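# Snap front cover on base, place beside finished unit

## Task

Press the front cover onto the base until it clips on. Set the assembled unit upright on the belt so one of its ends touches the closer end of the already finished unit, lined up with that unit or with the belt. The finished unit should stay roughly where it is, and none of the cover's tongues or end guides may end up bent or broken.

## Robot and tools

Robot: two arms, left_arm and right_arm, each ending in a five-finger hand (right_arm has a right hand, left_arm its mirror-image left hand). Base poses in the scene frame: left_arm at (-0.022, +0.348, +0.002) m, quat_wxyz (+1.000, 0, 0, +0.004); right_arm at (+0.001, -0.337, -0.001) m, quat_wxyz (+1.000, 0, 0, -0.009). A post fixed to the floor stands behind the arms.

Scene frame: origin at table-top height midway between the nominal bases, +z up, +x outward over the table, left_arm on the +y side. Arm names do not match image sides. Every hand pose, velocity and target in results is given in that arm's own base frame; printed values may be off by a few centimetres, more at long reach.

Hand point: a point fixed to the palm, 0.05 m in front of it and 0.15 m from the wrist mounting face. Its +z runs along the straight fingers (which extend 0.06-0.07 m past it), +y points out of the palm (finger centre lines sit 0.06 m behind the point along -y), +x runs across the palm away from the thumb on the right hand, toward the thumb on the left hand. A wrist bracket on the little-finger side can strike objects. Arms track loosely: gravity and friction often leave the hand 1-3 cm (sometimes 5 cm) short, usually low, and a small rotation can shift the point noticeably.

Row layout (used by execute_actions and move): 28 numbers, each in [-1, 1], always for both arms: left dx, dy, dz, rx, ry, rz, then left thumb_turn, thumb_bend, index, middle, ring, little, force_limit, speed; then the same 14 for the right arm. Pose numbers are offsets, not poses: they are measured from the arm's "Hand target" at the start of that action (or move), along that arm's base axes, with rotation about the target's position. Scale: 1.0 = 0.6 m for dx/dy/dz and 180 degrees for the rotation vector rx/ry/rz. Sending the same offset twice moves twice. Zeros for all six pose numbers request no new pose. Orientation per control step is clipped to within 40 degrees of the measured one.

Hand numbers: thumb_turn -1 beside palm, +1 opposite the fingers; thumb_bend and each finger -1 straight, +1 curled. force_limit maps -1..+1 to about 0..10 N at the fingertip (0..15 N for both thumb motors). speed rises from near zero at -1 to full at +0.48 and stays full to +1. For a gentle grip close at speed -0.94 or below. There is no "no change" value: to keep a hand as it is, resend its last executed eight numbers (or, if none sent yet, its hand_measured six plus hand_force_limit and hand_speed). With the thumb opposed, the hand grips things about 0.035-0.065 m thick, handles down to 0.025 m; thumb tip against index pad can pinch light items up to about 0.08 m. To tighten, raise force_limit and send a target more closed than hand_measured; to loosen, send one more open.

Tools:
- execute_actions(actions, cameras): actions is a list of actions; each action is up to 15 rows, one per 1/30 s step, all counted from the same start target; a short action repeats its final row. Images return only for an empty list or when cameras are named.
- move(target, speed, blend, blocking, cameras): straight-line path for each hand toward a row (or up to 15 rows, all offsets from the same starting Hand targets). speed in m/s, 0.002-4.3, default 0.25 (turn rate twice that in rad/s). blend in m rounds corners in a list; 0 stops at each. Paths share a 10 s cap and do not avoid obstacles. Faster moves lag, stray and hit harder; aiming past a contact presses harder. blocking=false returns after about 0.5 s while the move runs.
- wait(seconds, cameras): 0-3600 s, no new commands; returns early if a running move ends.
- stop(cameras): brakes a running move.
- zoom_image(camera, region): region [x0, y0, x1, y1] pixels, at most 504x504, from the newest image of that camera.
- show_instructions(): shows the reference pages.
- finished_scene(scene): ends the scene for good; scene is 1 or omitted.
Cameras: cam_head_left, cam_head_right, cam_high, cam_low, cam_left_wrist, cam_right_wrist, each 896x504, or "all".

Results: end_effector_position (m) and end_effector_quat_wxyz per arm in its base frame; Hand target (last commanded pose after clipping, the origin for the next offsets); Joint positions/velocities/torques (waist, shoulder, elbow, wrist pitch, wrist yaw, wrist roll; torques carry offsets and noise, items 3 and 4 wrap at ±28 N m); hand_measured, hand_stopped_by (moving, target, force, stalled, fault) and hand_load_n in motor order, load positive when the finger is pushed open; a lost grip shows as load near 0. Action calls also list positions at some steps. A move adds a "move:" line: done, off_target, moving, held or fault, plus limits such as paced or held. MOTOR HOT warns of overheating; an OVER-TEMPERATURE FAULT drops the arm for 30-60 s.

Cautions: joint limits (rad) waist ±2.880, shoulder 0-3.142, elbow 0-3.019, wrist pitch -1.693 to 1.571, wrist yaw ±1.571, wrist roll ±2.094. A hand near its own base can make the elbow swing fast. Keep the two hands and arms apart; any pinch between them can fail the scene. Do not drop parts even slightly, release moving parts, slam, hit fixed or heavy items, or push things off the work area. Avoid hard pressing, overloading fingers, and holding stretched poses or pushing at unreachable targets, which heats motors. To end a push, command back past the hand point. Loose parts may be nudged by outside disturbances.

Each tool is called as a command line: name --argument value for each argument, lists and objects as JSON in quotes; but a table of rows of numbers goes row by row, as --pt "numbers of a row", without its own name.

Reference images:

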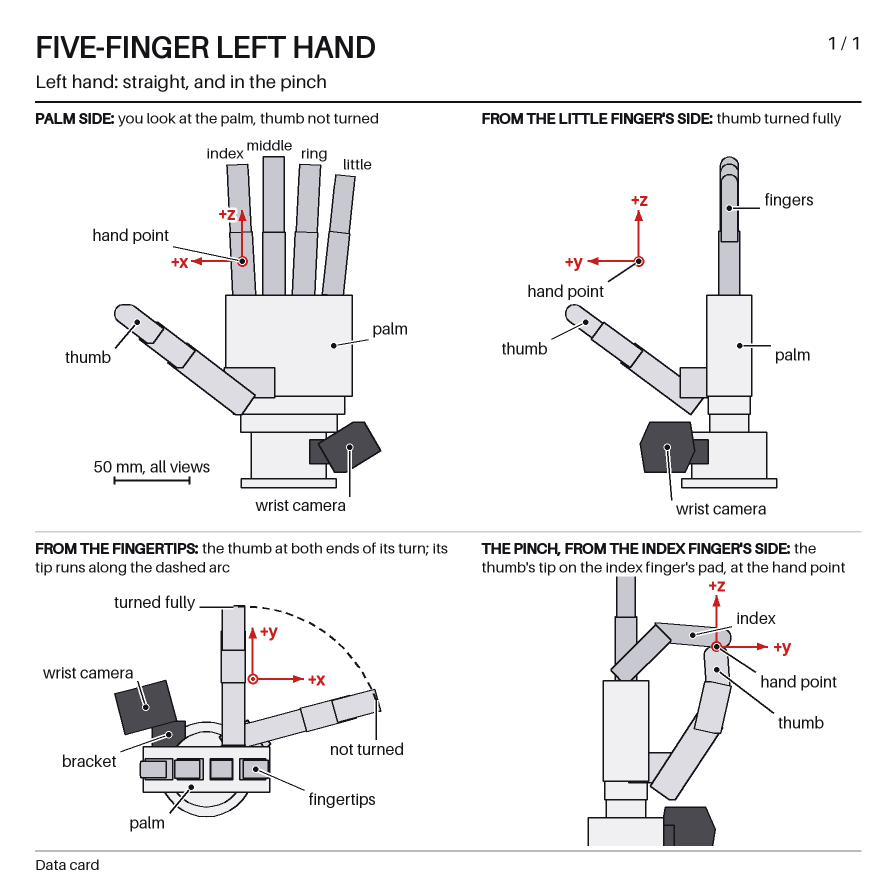

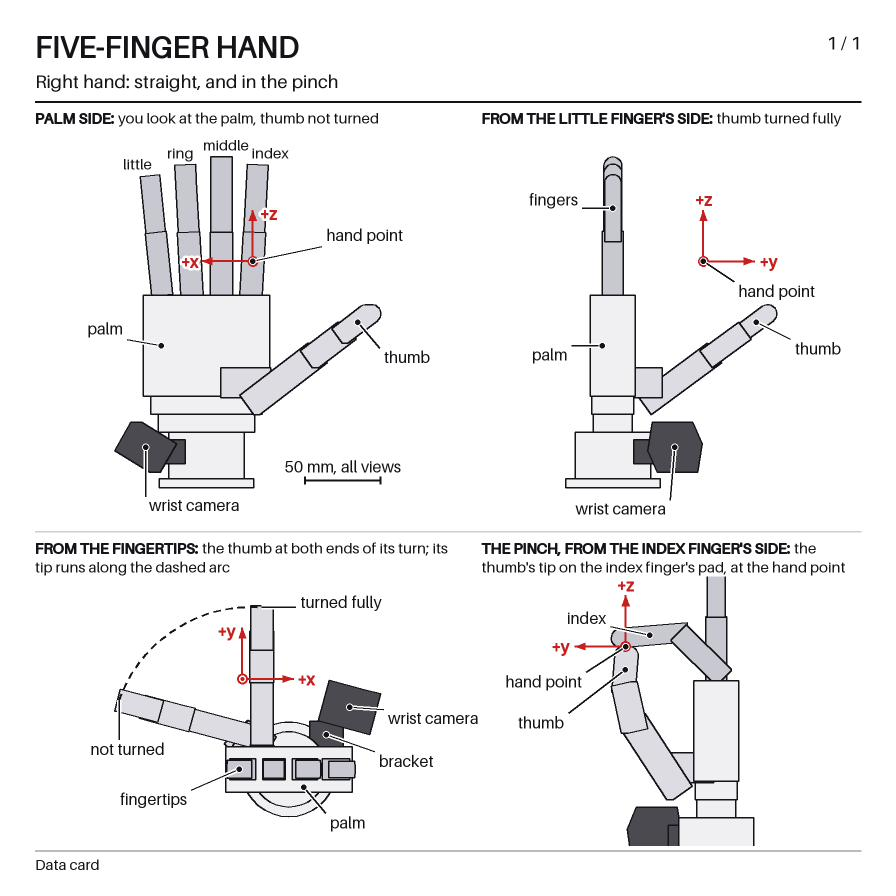

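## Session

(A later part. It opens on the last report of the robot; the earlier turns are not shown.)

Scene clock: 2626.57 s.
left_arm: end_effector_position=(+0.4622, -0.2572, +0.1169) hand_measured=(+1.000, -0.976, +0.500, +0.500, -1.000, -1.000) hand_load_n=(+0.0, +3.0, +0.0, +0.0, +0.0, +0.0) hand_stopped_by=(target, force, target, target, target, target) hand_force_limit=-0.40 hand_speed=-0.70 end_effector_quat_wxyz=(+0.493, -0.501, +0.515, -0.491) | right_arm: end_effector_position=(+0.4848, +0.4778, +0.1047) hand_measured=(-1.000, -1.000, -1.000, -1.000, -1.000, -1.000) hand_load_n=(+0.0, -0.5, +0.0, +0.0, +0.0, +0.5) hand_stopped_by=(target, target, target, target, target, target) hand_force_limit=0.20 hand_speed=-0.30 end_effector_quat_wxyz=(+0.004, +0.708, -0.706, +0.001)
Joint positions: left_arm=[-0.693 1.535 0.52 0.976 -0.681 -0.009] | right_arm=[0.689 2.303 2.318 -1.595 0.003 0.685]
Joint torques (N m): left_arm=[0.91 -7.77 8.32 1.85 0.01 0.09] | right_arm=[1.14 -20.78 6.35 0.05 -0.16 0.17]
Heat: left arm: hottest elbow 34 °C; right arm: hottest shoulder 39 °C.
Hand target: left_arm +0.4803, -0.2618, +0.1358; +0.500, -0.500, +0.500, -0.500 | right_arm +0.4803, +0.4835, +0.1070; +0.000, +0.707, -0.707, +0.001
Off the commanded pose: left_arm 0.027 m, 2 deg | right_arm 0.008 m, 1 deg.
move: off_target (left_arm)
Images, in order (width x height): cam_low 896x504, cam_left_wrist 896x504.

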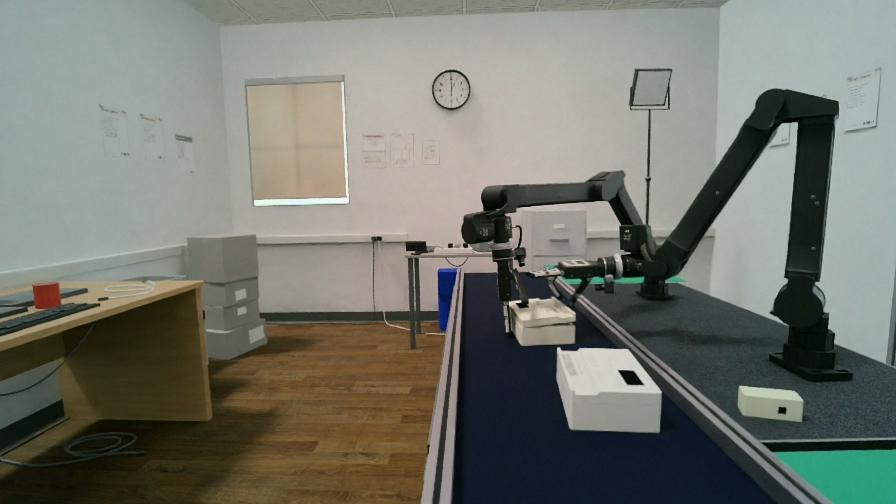

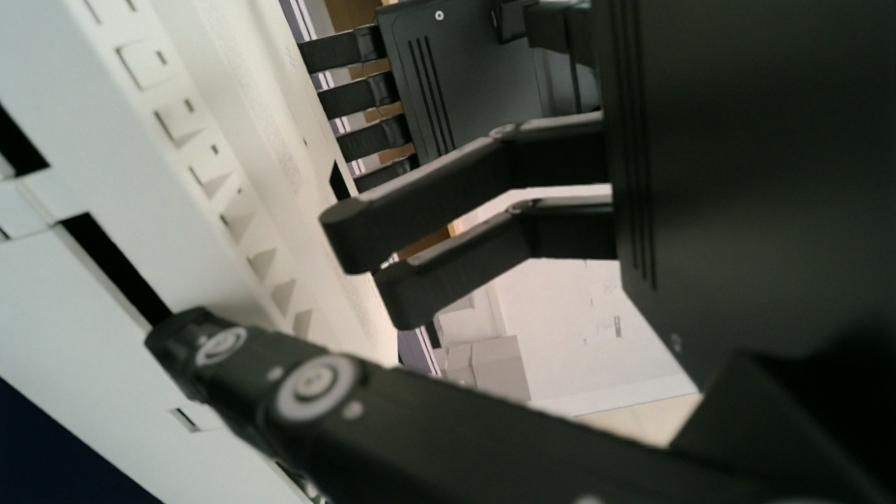

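move --pt "-0.006 0.0 -0.003 0 0 0 1 -0.8 0.5 0.5 -1 -1 -0.4 -0.7 0 0 0 0 0 0 -1 -1 -1 -1 -1 -1 0.2 -0.3" --pt "-0.006 0.0 -0.018 0 0 0 1 -0.8 0.5 0.5 -1 -1 -0.4 -0.7 0 0 0 0 0 0 -1 -1 -1 -1 -1 -1 0.2 -0.3" --speed 0.04 --cameras '["cam_left_wrist","cam_low"]'

zoom_image --camera "cam_left_wrist" --region '[0, 140, 320, 400]'

zoom_image --camera "cam_low" --region '[540, 280, 590, 330]'

Scene clock: 2637.13 s.
left_arm: end_effector_position=(+0.4626, -0.2575, +0.1093) hand_measured=(+1.000, -0.976, +0.500, +0.500, -1.000, -1.000) hand_load_n=(+0.0, +0.0, +0.0, +0.5, +0.0, +0.0) hand_stopped_by=(target, force, target, target, target, target) hand_force_limit=-0.40 hand_speed=-0.70 end_effector_quat_wxyz=(+0.493, -0.501, +0.518, -0.488) | right_arm: end_effector_position=(+0.4852, +0.4780, +0.1046) hand_measured=(-1.000, -1.000, -1.000, -1.000, -1.000, -1.000) hand_load_n=(+0.0, +0.0, +0.0, +0.0, +0.0, +0.0) hand_stopped_by=(target, target, target, target, target, target) hand_force_limit=0.20 hand_speed=-0.30 end_effector_quat_wxyz=(+0.004, +0.708, -0.706, +0.002)
Joint positions: left_arm=[-0.693 1.557 0.52 0.988 -0.681 -0.009] | right_arm=[0.689 2.303 2.318 -1.593 0.004 0.685]
Joint torques (N m): left_arm=[0.03 -7.82 7.35 2.91 -0.2 0.08] | right_arm=[1.14 -20.84 6.35 0.05 -0.21 0.16]
Heat: left arm: hottest elbow 35 °C; right arm: hottest shoulder 39 °C.
Hand target: left_arm +0.4767, -0.2618, +0.1249; +0.500, -0.500, +0.500, -0.500 | right_arm +0.4803, +0.4836, +0.1070; +0.000, +0.707, -0.707, +0.001
Off the commanded pose: left_arm 0.022 m, 3 deg | right_arm 0.008 m, 0 deg.
move: off_target (left_arm)
Images, in order (width x height): cam_low 896x504, cam_left_wrist 896x504.

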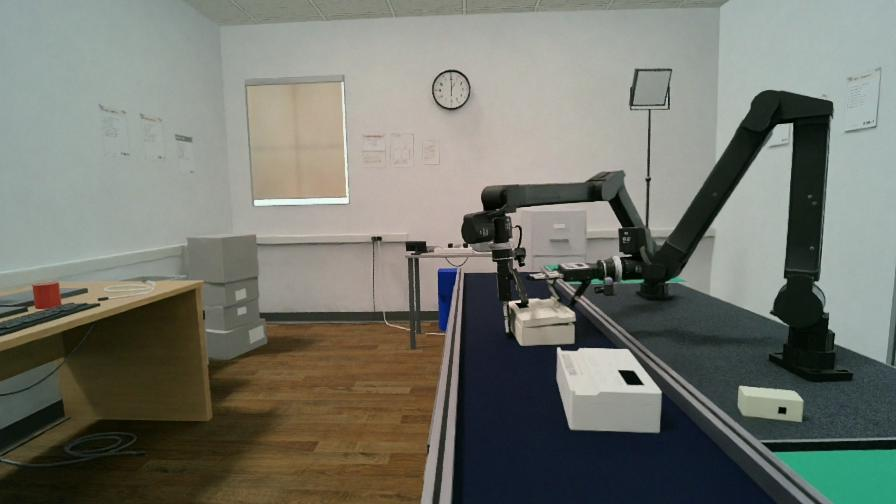

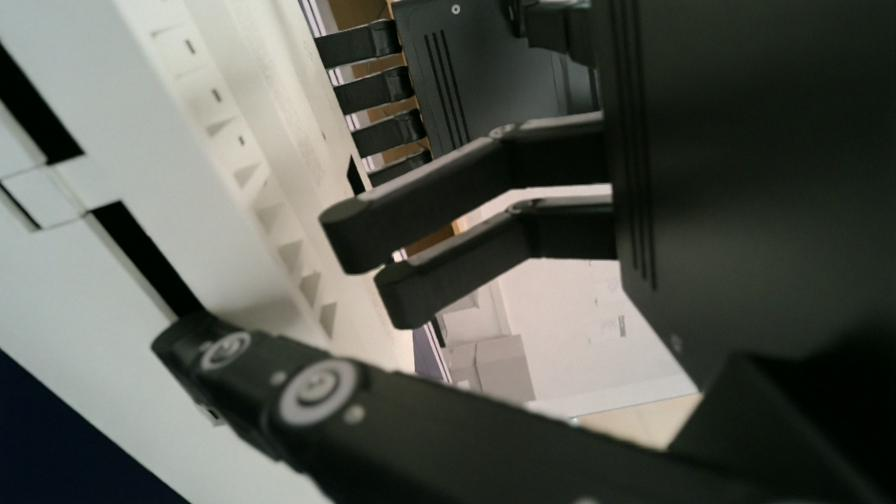

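Scaled by 1.575 from the camera's image (finer frame: 1280x720).

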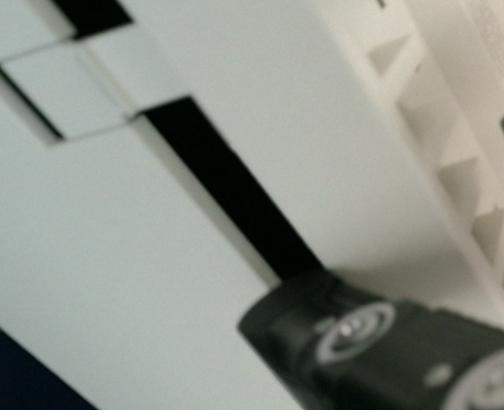

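Scaled by 10.080 from the camera's image (finer frame: 1280x720).

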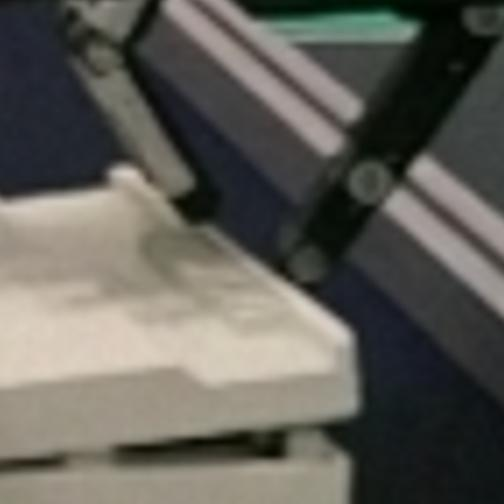

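move --pt "0.0 0.0 -0.010 0 0 0 1 -0.8 0.5 0.5 -1 -1 -0.4 -0.7 0 0 0 0 0 0 -1 -1 -1 -1 -1 -1 0.2 -0.3" --pt "0.012 0.0 -0.010 0 0 0 1 -0.8 0.5 0.5 -1 -1 -0.4 -0.7 0 0 0 0 0 0 -1 -1 -1 -1 -1 -1 0.2 -0.3" --speed 0.04 --cameras '["cam_left_wrist","cam_low"]'

zoom_image --camera "cam_left_wrist" --region '[0, 140, 320, 400]'

zoom_image --camera "cam_low" --region '[540, 280, 590, 330]'

Scene clock: 2661.57 s.
left_arm: end_effector_position=(+0.4670, -0.2573, +0.1049) hand_measured=(+1.000, -0.976, +0.500, +0.500, -1.000, -1.000) hand_load_n=(+0.0, +2.0, +0.0, +0.0, +0.0, +0.0) hand_stopped_by=(target, force, target, target, target, target) hand_force_limit=-0.40 hand_speed=-0.70 end_effector_quat_wxyz=(+0.493, -0.501, +0.516, -0.489) | right_arm: end_effector_position=(+0.4853, +0.4780, +0.1046) hand_measured=(-1.000, -1.000, -1.000, -1.000, -1.000, -1.000) hand_load_n=(+0.0, +0.0, +0.0, +0.0, +0.0, +0.0) hand_stopped_by=(target, target, target, target, target, target) hand_force_limit=0.20 hand_speed=-0.30 end_effector_quat_wxyz=(+0.003, +0.708, -0.706, +0.002)
Joint positions: left_arm=[-0.685 1.582 0.525 1.012 -0.674 -0.009] | right_arm=[0.689 2.303 2.318 -1.593 0.004 0.685]
Joint torques (N m): left_arm=[0.85 -7.41 7.64 2.78 0 0.11] | right_arm=[1.14 -20.78 6.35 0.02 -0.22 0.16]
Heat: left arm: hottest elbow 36 °C; right arm: hottest shoulder 39 °C.
Hand target: left_arm +0.4839, -0.2618, +0.1190; +0.500, -0.500, +0.500, -0.500 | right_arm +0.4802, +0.4835, +0.1070; +0.000, +0.707, -0.707, +0.000
Off the commanded pose: left_arm 0.022 m, 2 deg | right_arm 0.008 m, 0 deg.
move: off_target (left_arm)
Images, in order (width x height): cam_low 896x504, cam_left_wrist 896x504.

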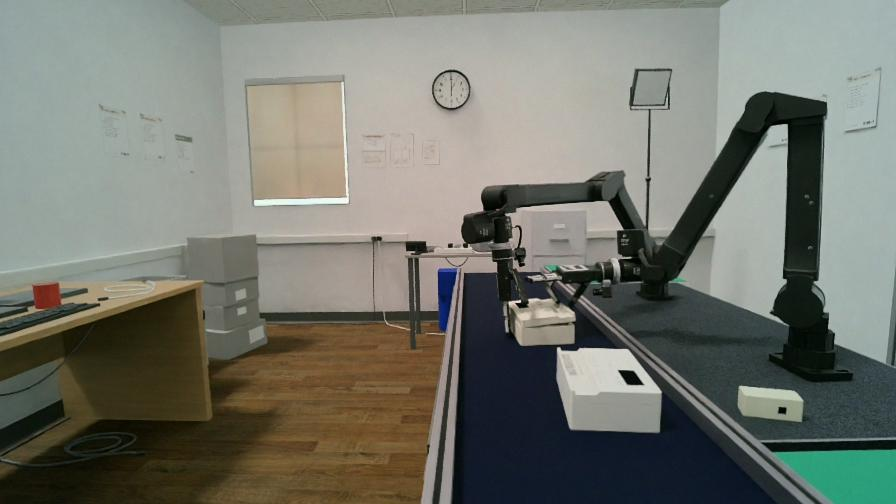

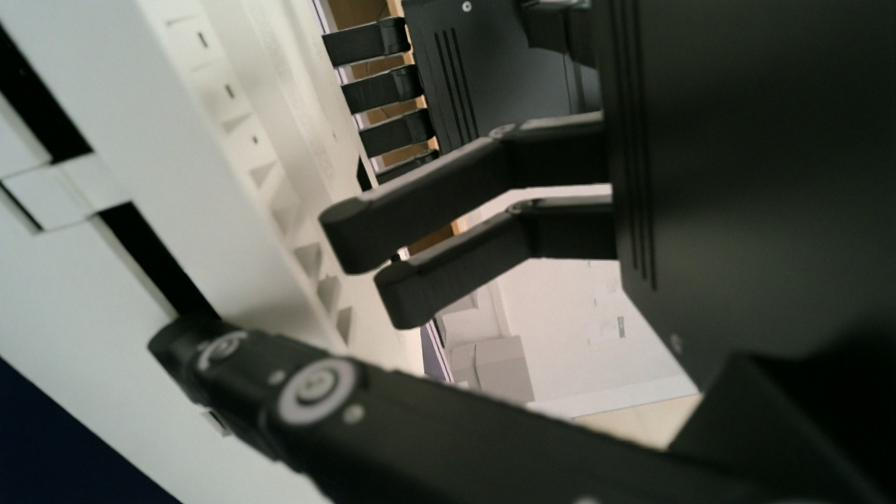

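Scaled by 1.575 from the camera's image (finer frame: 1280x720).

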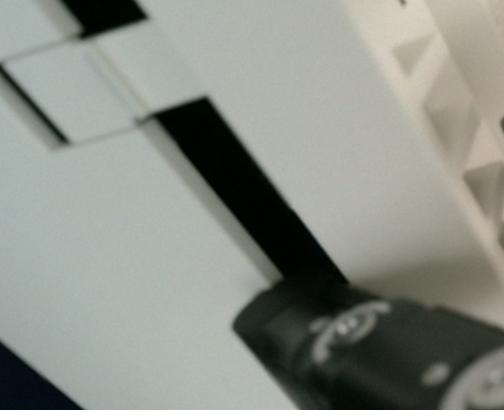

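Scaled by 10.080 from the camera's image (finer frame: 1280x720).

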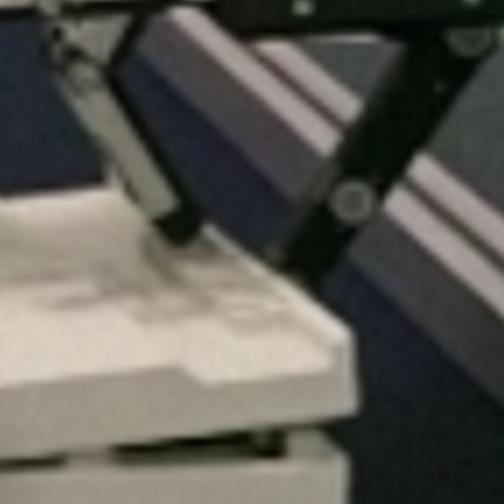

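move --pt "0.006 0.0 0.022 0 0 0 1 -0.8 0.5 0.5 -1 -1 -0.4 -0.7 0 0 0 0 0 0 -1 -1 -1 -1 -1 -1 0.2 -0.3" --speed 0.04 --cameras '["cam_left_wrist","cam_low"]'

zoom_image --camera "cam_left_wrist" --region '[0, 140, 320, 400]'

zoom_image --camera "cam_low" --region '[540, 280, 590, 330]'

Scene clock: 2664.73 s.
left_arm: end_effector_position=(+0.4723, -0.2576, +0.1104) hand_measured=(+1.000, -0.976, +0.500, +0.500, -1.000, -1.000) hand_load_n=(+0.5, +1.5, +0.0, +0.0, +0.0, +0.0) hand_stopped_by=(target, force, target, target, target, target) hand_force_limit=-0.40 hand_speed=-0.70 end_effector_quat_wxyz=(+0.494, -0.502, +0.515, -0.489) | right_arm: end_effector_position=(+0.4854, +0.4779, +0.1046) hand_measured=(-1.000, -1.000, -1.000, -1.000, -1.000, -1.000) hand_load_n=(+0.0, +0.0, +0.0, +0.0, +0.0, +0.0) hand_stopped_by=(target, target, target, target, target, target) hand_force_limit=0.20 hand_speed=-0.30 end_effector_quat_wxyz=(+0.003, +0.708, -0.706, +0.002)
Joint positions: left_arm=[-0.677 1.573 0.54 0.989 -0.669 -0.009] | right_arm=[0.689 2.303 2.318 -1.593 0.005 0.685]
Joint torques (N m): left_arm=[0.38 -9.99 7.77 1.83 0.02 0.11] | right_arm=[1.14 -20.78 6.35 0.02 -0.23 0.16]
Heat: left arm: hottest elbow 36 °C; right arm: hottest shoulder 39 °C.
Hand target: left_arm +0.4875, -0.2619, +0.1321; +0.500, -0.500, +0.500, -0.500 | right_arm +0.4803, +0.4835, +0.1070; +0.000, +0.707, -0.707, +0.001
Off the commanded pose: left_arm 0.027 m, 2 deg | right_arm 0.008 m, 0 deg.
move: off_target (left_arm)
Images, in order (width x height): cam_low 896x504, cam_left_wrist 896x504.

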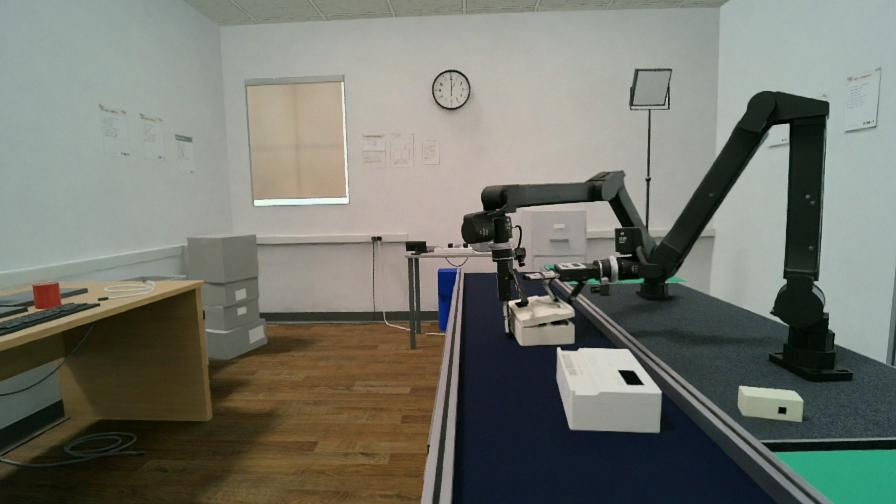

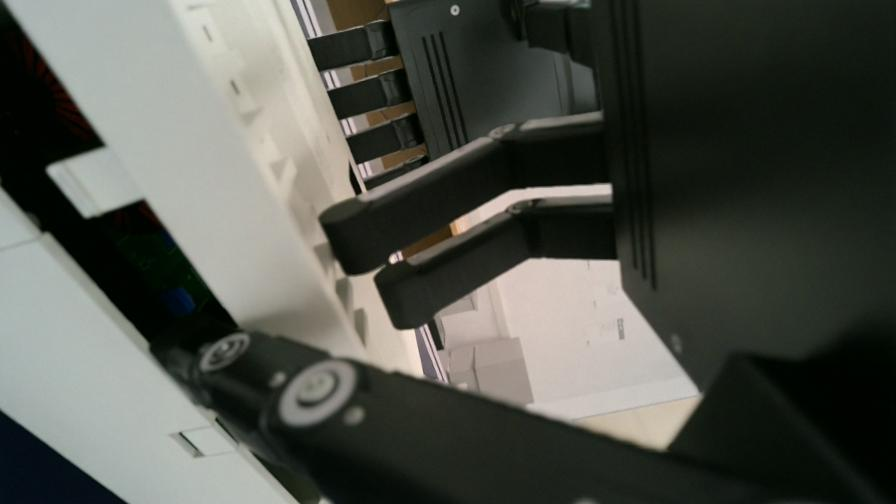

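Scaled by 1.575 from the camera's image (finer frame: 1280x720).

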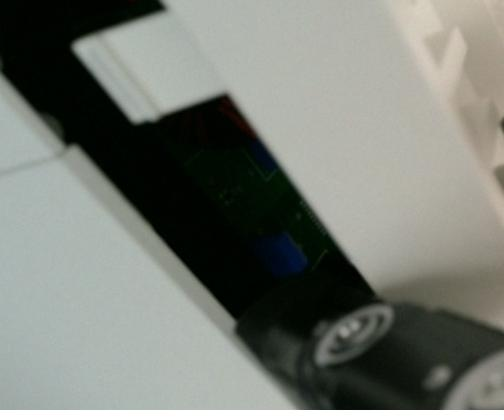

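Scaled by 10.080 from the camera's image (finer frame: 1280x720).

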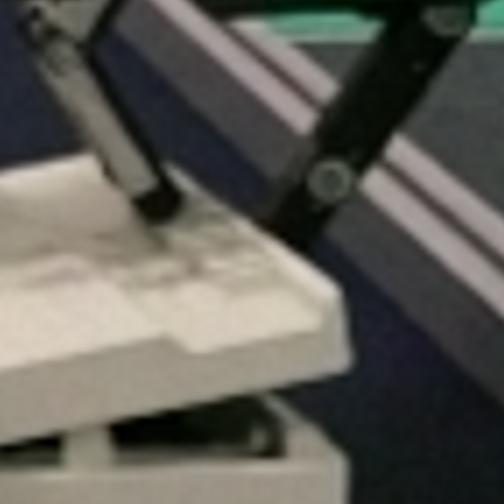

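zoom_image --camera "cam_low" --region '[500, 290, 550, 340]'

zoom_image --camera "cam_low" --region '[500, 265, 600, 355]'

Scaled by 10.080 from the camera's image (finer frame: 1280x720).

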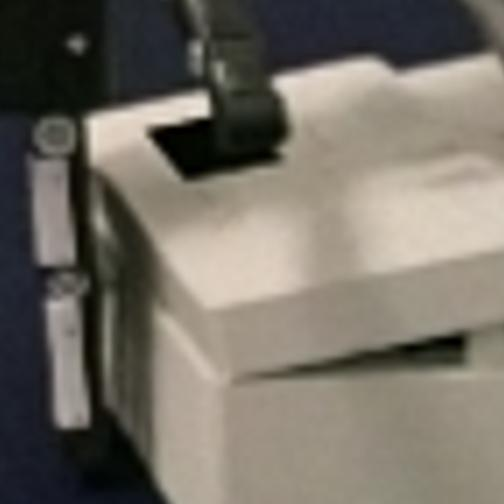

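Scaled by 5.040 from the camera's image (finer frame: 1280x720).

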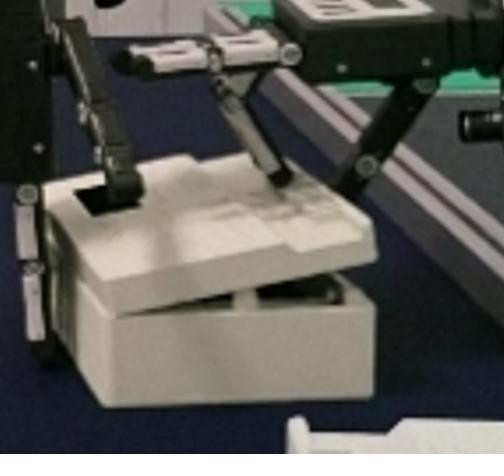

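move --pt "0.010 0.0 -0.004 0 0 0 1 -0.8 0.5 0.5 -1 -1 -0.4 -0.7 0 0 0 0 0 0 -1 -1 -1 -1 -1 -1 0.2 -0.3" --speed 0.04 --cameras '["cam_left_wrist","cam_low","cam_right_wrist"]'

zoom_image --camera "cam_low" --region '[500, 290, 550, 340]'

zoom_image --camera "cam_low" --region '[540, 280, 590, 330]'

zoom_image --camera "cam_left_wrist" --region '[0, 140, 320, 400]'

Scene clock: 2674.00 s.
left_arm: end_effector_position=(+0.4741, -0.2577, +0.1115) hand_measured=(+1.000, -0.976, +0.500, +0.500, -1.000, -1.000) hand_load_n=(+0.5, +3.5, +0.0, +0.0, +0.0, +0.0) hand_stopped_by=(target, force, target, target, target, target) hand_force_limit=-0.40 hand_speed=-0.70 end_effector_quat_wxyz=(+0.493, -0.501, +0.515, -0.491) | right_arm: end_effector_position=(+0.4858, +0.4780, +0.1045) hand_measured=(-1.000, -1.000, -1.000, -1.000, -1.000, -1.000) hand_load_n=(+0.0, +0.0, +0.0, +0.0, +0.0, +0.0) hand_stopped_by=(target, target, target, target, target, target) hand_force_limit=0.20 hand_speed=-0.30 end_effector_quat_wxyz=(+0.003, +0.708, -0.706, +0.003)
Joint positions: left_arm=[-0.672 1.573 0.543 0.989 -0.659 -0.009] | right_arm=[0.689 2.303 2.318 -1.592 0.006 0.685]
Joint torques (N m): left_arm=[0.91 -7.77 8.36 1.95 0.05 0.1] | right_arm=[1.14 -20.78 6.35 -0.02 -0.27 0.16]
Heat: left arm: hottest elbow 35 °C; right arm: hottest shoulder 39 °C.
Hand target: left_arm +0.4935, -0.2619, +0.1296; +0.500, -0.500, +0.500, -0.500 | right_arm +0.4803, +0.4835, +0.1069; +0.000, +0.707, -0.707, +0.001
Off the commanded pose: left_arm 0.027 m, 2 deg | right_arm 0.008 m, 0 deg.
move: off_target (left_arm)
Images, in order (width x height): cam_low 896x504, cam_left_wrist 896x504, cam_right_wrist 896x504.

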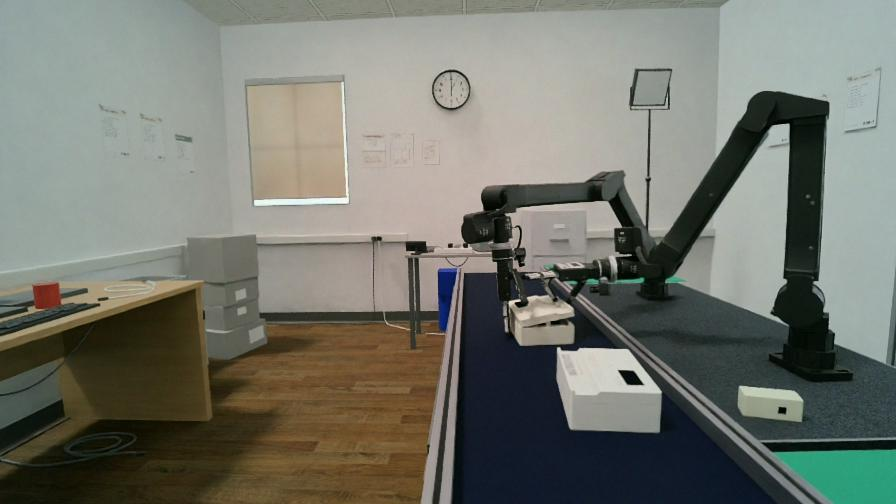

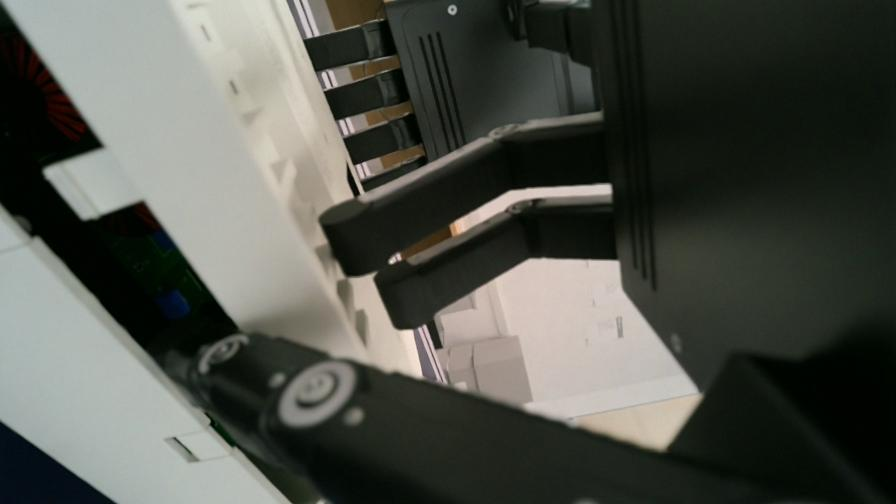

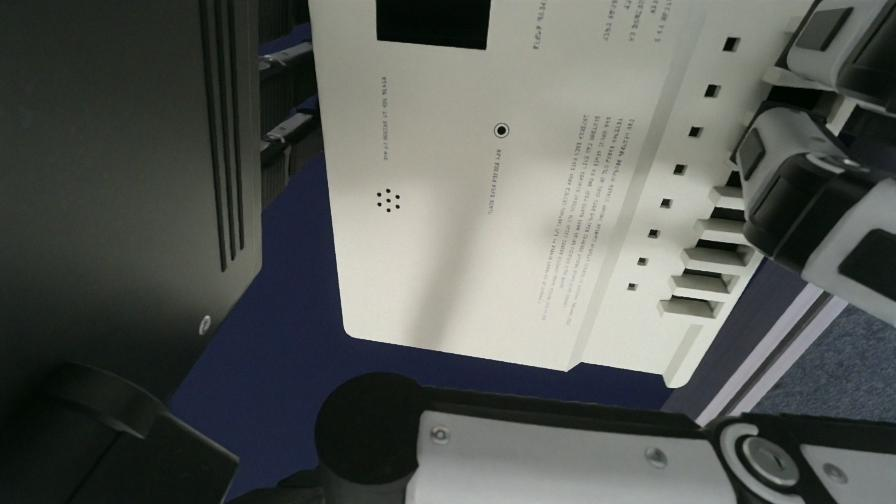

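Scaled by 10.080 from the camera's image (finer frame: 1280x720).

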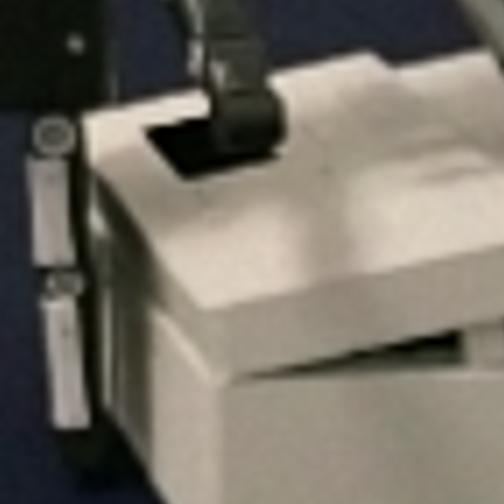

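Scaled by 10.080 from the camera's image (finer frame: 1280x720).

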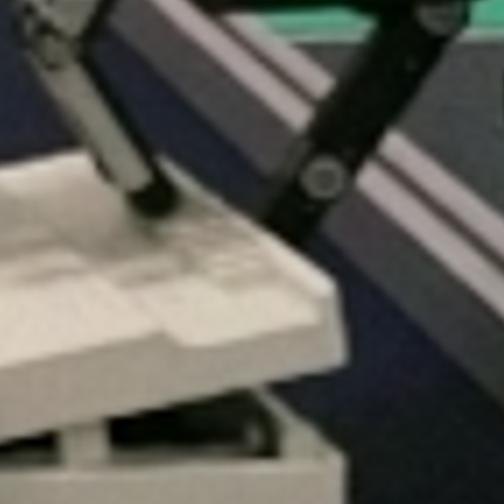

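Scaled by 1.575 from the camera's image (finer frame: 1280x720).

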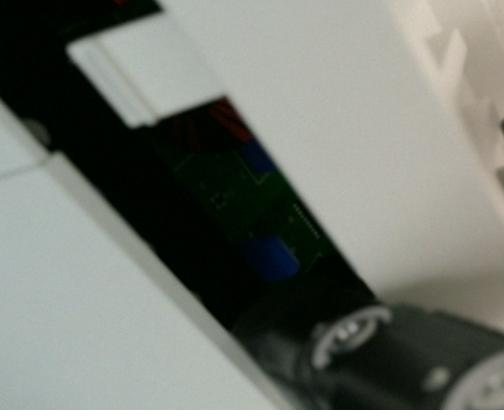

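execute_actions --actions '[]' --cameras '["all"]'

Scene clock: 2687.53 s.
left_arm: end_effector_position=(+0.4741, -0.2577, +0.1115) hand_measured=(+1.000, -0.976, +0.500, +0.500, -1.000, -1.000) hand_load_n=(+0.5, +3.5, +0.0, +0.0, +0.0, +0.0) hand_stopped_by=(target, force, target, target, target, target) hand_force_limit=-0.40 hand_speed=-0.70 end_effector_quat_wxyz=(+0.493, -0.501, +0.515, -0.491) | right_arm: end_effector_position=(+0.4858, +0.4780, +0.1045) hand_measured=(-1.000, -1.000, -1.000, -1.000, -1.000, -1.000) hand_load_n=(+0.0, +0.0, +0.0, +0.0, -0.5, +0.0) hand_stopped_by=(target, target, target, target, target, target) hand_force_limit=0.20 hand_speed=-0.30 end_effector_quat_wxyz=(+0.003, +0.708, -0.706, +0.003)
Joint positions: left_arm=[-0.672 1.573 0.543 0.989 -0.659 -0.009] | right_arm=[0.689 2.303 2.318 -1.592 0.006 0.685]
Joint velocities: within noise
Joint torques (N m): left_arm=[1.44 -8.23 8.31 2 0.07 0.12] | right_arm=[1.14 -20.78 6.35 -0.03 -0.27 0.16]
Heat: left arm: hottest elbow 37 °C; right arm: hottest shoulder 39 °C.
Hand target: left_arm +0.4935, -0.2619, +0.1296; +0.500, -0.500, +0.500, -0.500 | right_arm +0.4803, +0.4835, +0.1069; +0.000, +0.707, -0.707, +0.001
Off the commanded pose: left_arm 0.027 m, 2 deg | right_arm 0.008 m, 0 deg.

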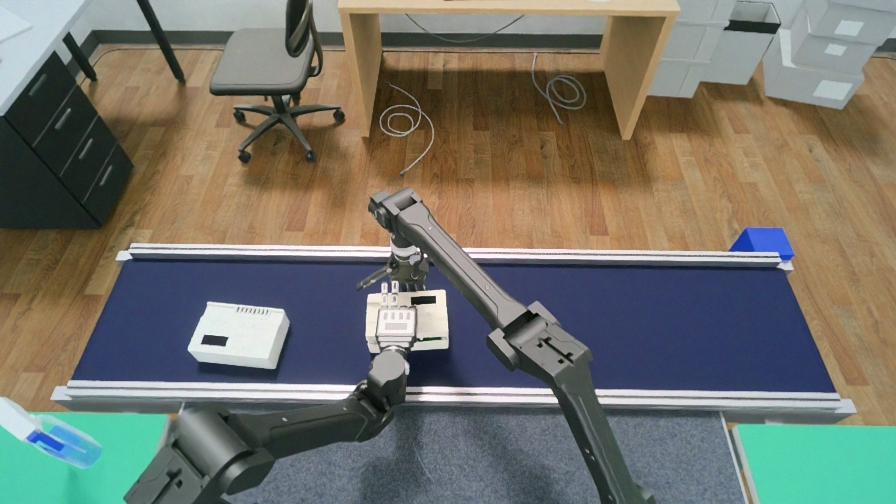

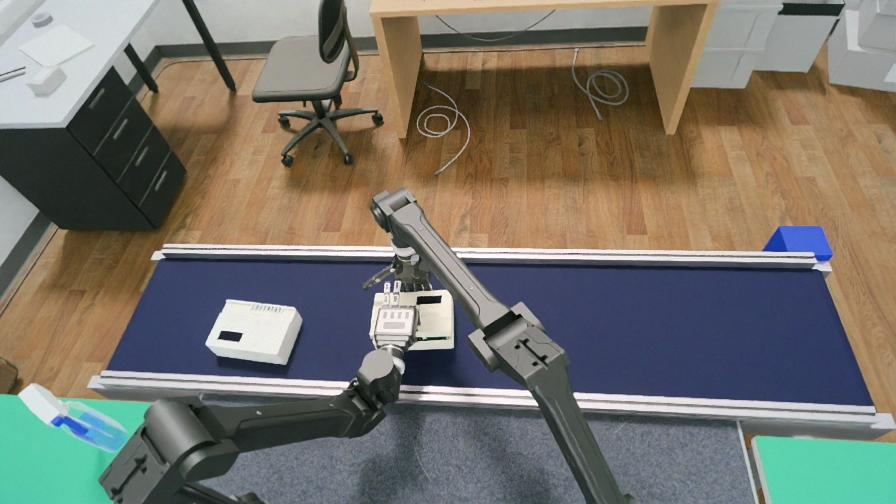

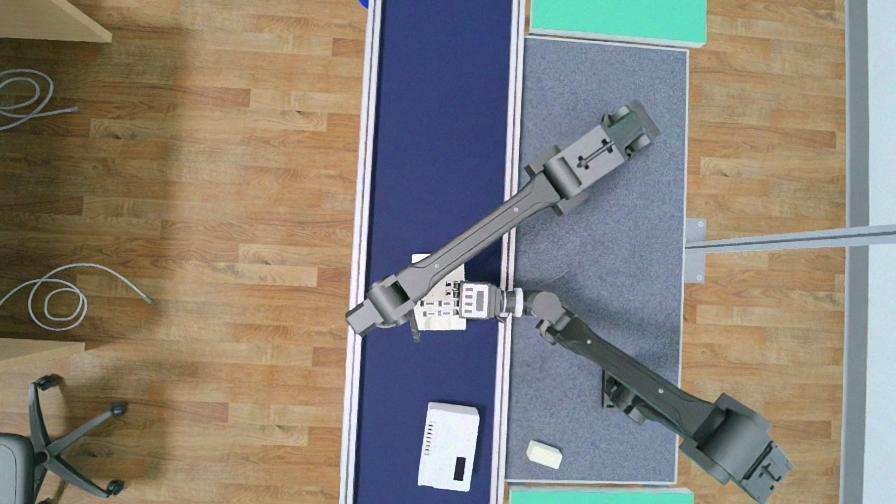

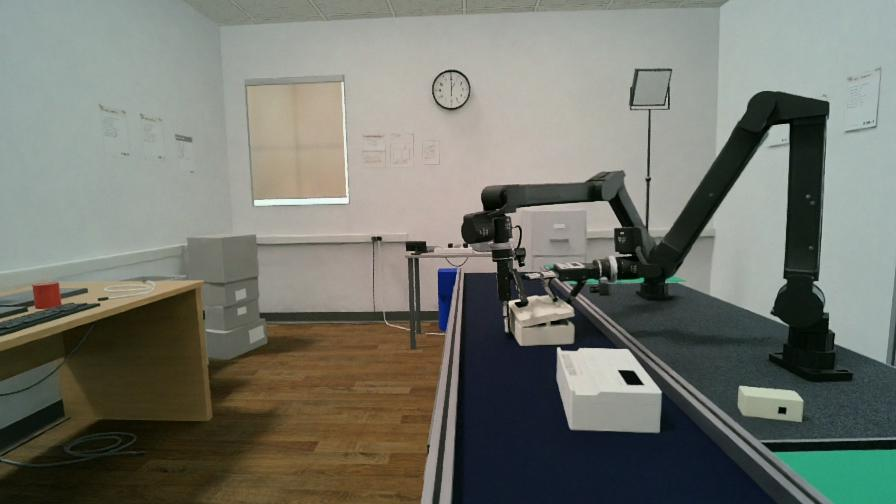

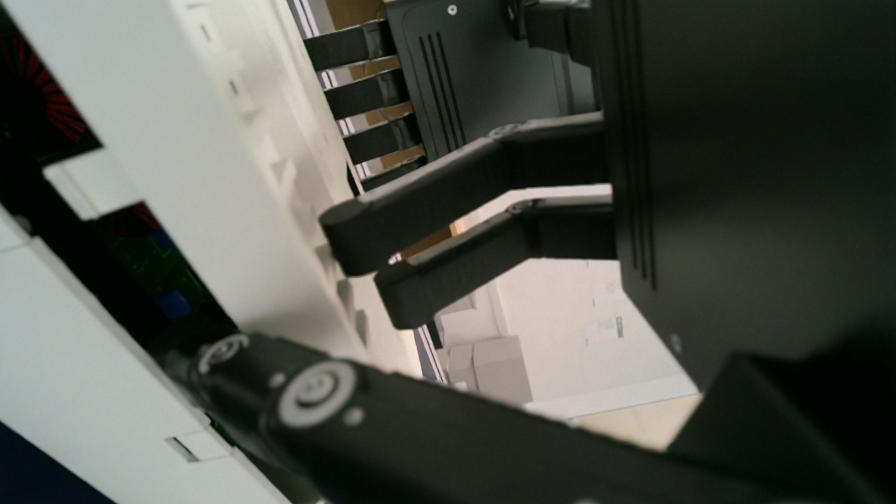

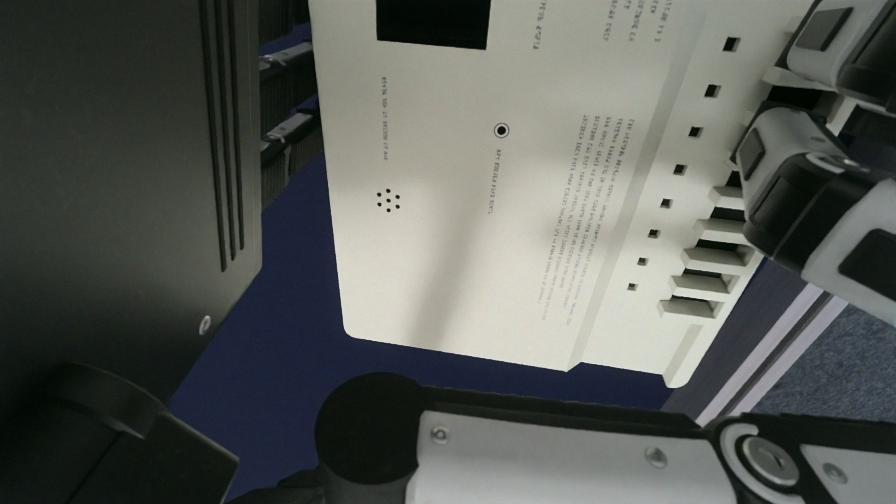

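zoom_image --camera "cam_left_wrist" --region '[0, 140, 320, 504]'

zoom_image --camera "cam_low" --region '[495, 285, 585, 350]'

Scaled by 1.385 from the camera's image (finer frame: 1280x720).

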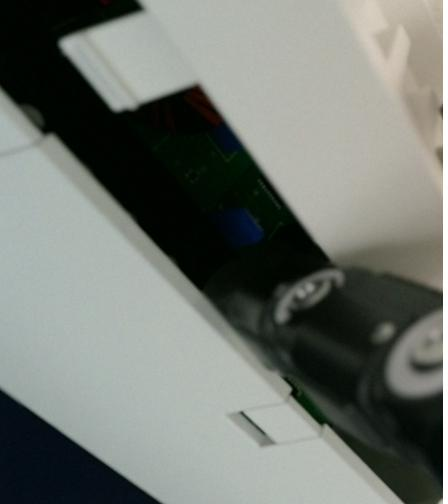

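Scaled by 5.600 from the camera's image (finer frame: 1280x720).

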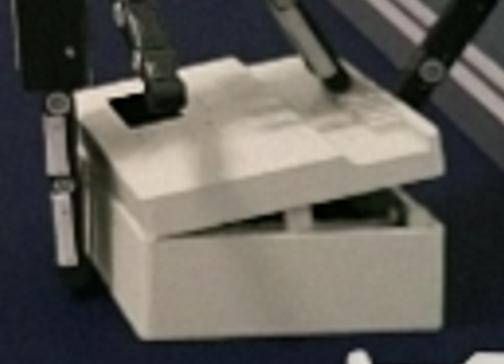

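move --target '[0,0,-0.01,0,0,0,1,-0.8,0.5,0.5,-1,-1,-0.4,-0.7,0,0,0,0,0,0,-1,-1,-1,-1,-1,-1,0.2,-0.3]' --speed 0.02 --cameras '["cam_left_wrist","cam_low"]'

zoom_image --camera "cam_left_wrist" --region '[0, 140, 320, 504]'

zoom_image --camera "cam_low" --region '[495, 285, 585, 350]'

Scene clock: 2693.80 s.
left_arm: end_effector_position=(+0.4742, -0.2579, +0.1074) hand_measured=(+1.000, -0.976, +0.500, +0.500, -1.000, -1.000) hand_load_n=(+0.5, +4.5, +0.0, -1.5, +0.0, +0.0) hand_stopped_by=(target, force, target, target, target, target) hand_force_limit=-0.40 hand_speed=-0.70 end_effector_quat_wxyz=(+0.492, -0.501, +0.518, -0.488) | right_arm: end_effector_position=(+0.4861, +0.4780, +0.1044) hand_measured=(-1.000, -1.000, -1.000, -1.000, -1.000, -1.000) hand_load_n=(-0.5, +0.0, +0.0, +0.0, +0.0, +0.0) hand_stopped_by=(target, target, target, target, target, target) hand_force_limit=0.20 hand_speed=-0.30 end_effector_quat_wxyz=(+0.002, +0.708, -0.706, +0.003)
Joint positions: left_arm=[-0.672 1.582 0.544 0.989 -0.659 -0.009] | right_arm=[0.689 2.303 2.318 -1.591 0.007 0.685]
Joint torques (N m): left_arm=[1.08 -7.59 7.97 2.82 0.01 0.09] | right_arm=[1.08 -20.78 6.37 -0.05 -0.31 0.16]
Heat: left arm: hottest elbow 37 °C; right arm: hottest shoulder 39 °C.
Hand target: left_arm +0.4935, -0.2619, +0.1237; +0.500, -0.500, +0.500, -0.500 | right_arm +0.4803, +0.4835, +0.1069; +0.000, +0.707, -0.707, +0.001
Off the commanded pose: left_arm 0.026 m, 3 deg | right_arm 0.008 m, 0 deg.
move: off_target (left_arm)
Images, in order (width x height): cam_low 896x504, cam_left_wrist 896x504.

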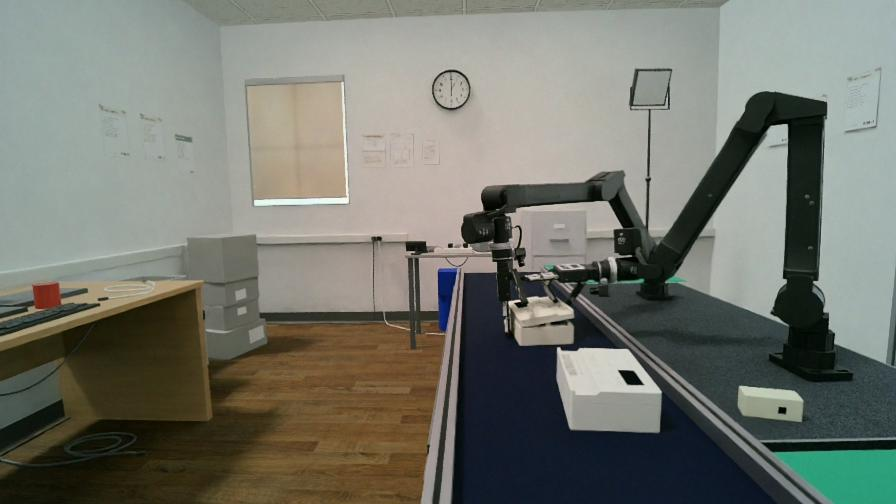

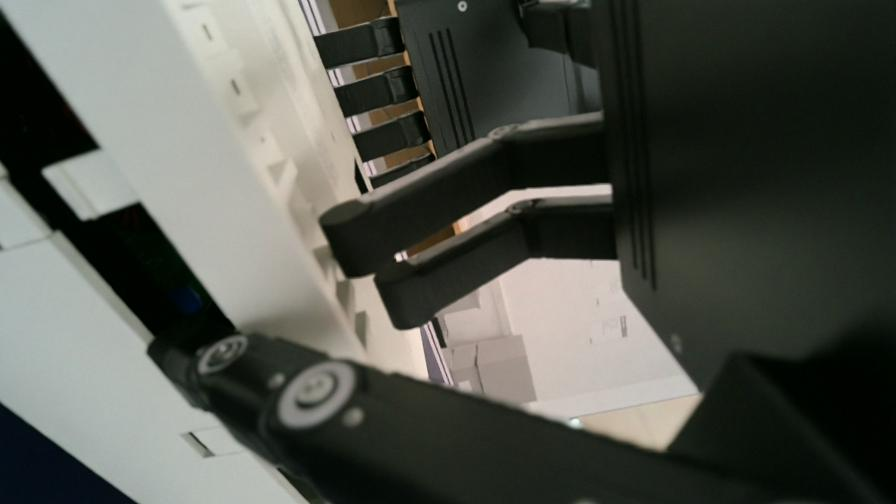

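Scaled by 1.385 from the camera's image (finer frame: 1280x720).

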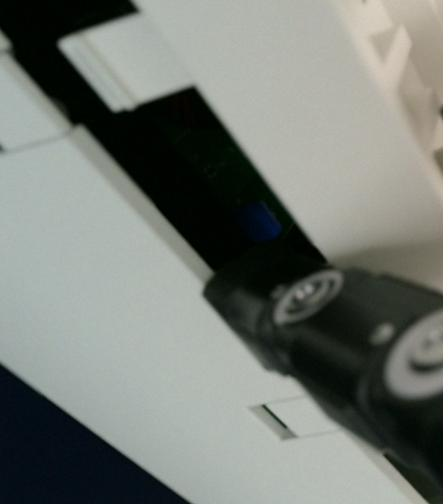

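Scaled by 5.600 from the camera's image (finer frame: 1280x720).

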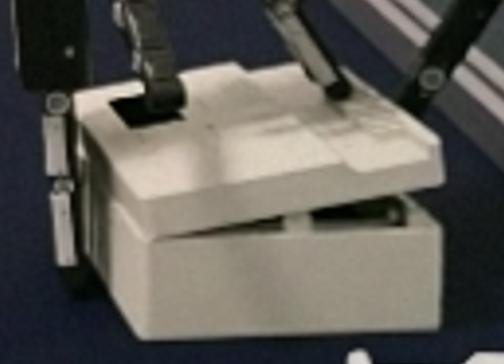

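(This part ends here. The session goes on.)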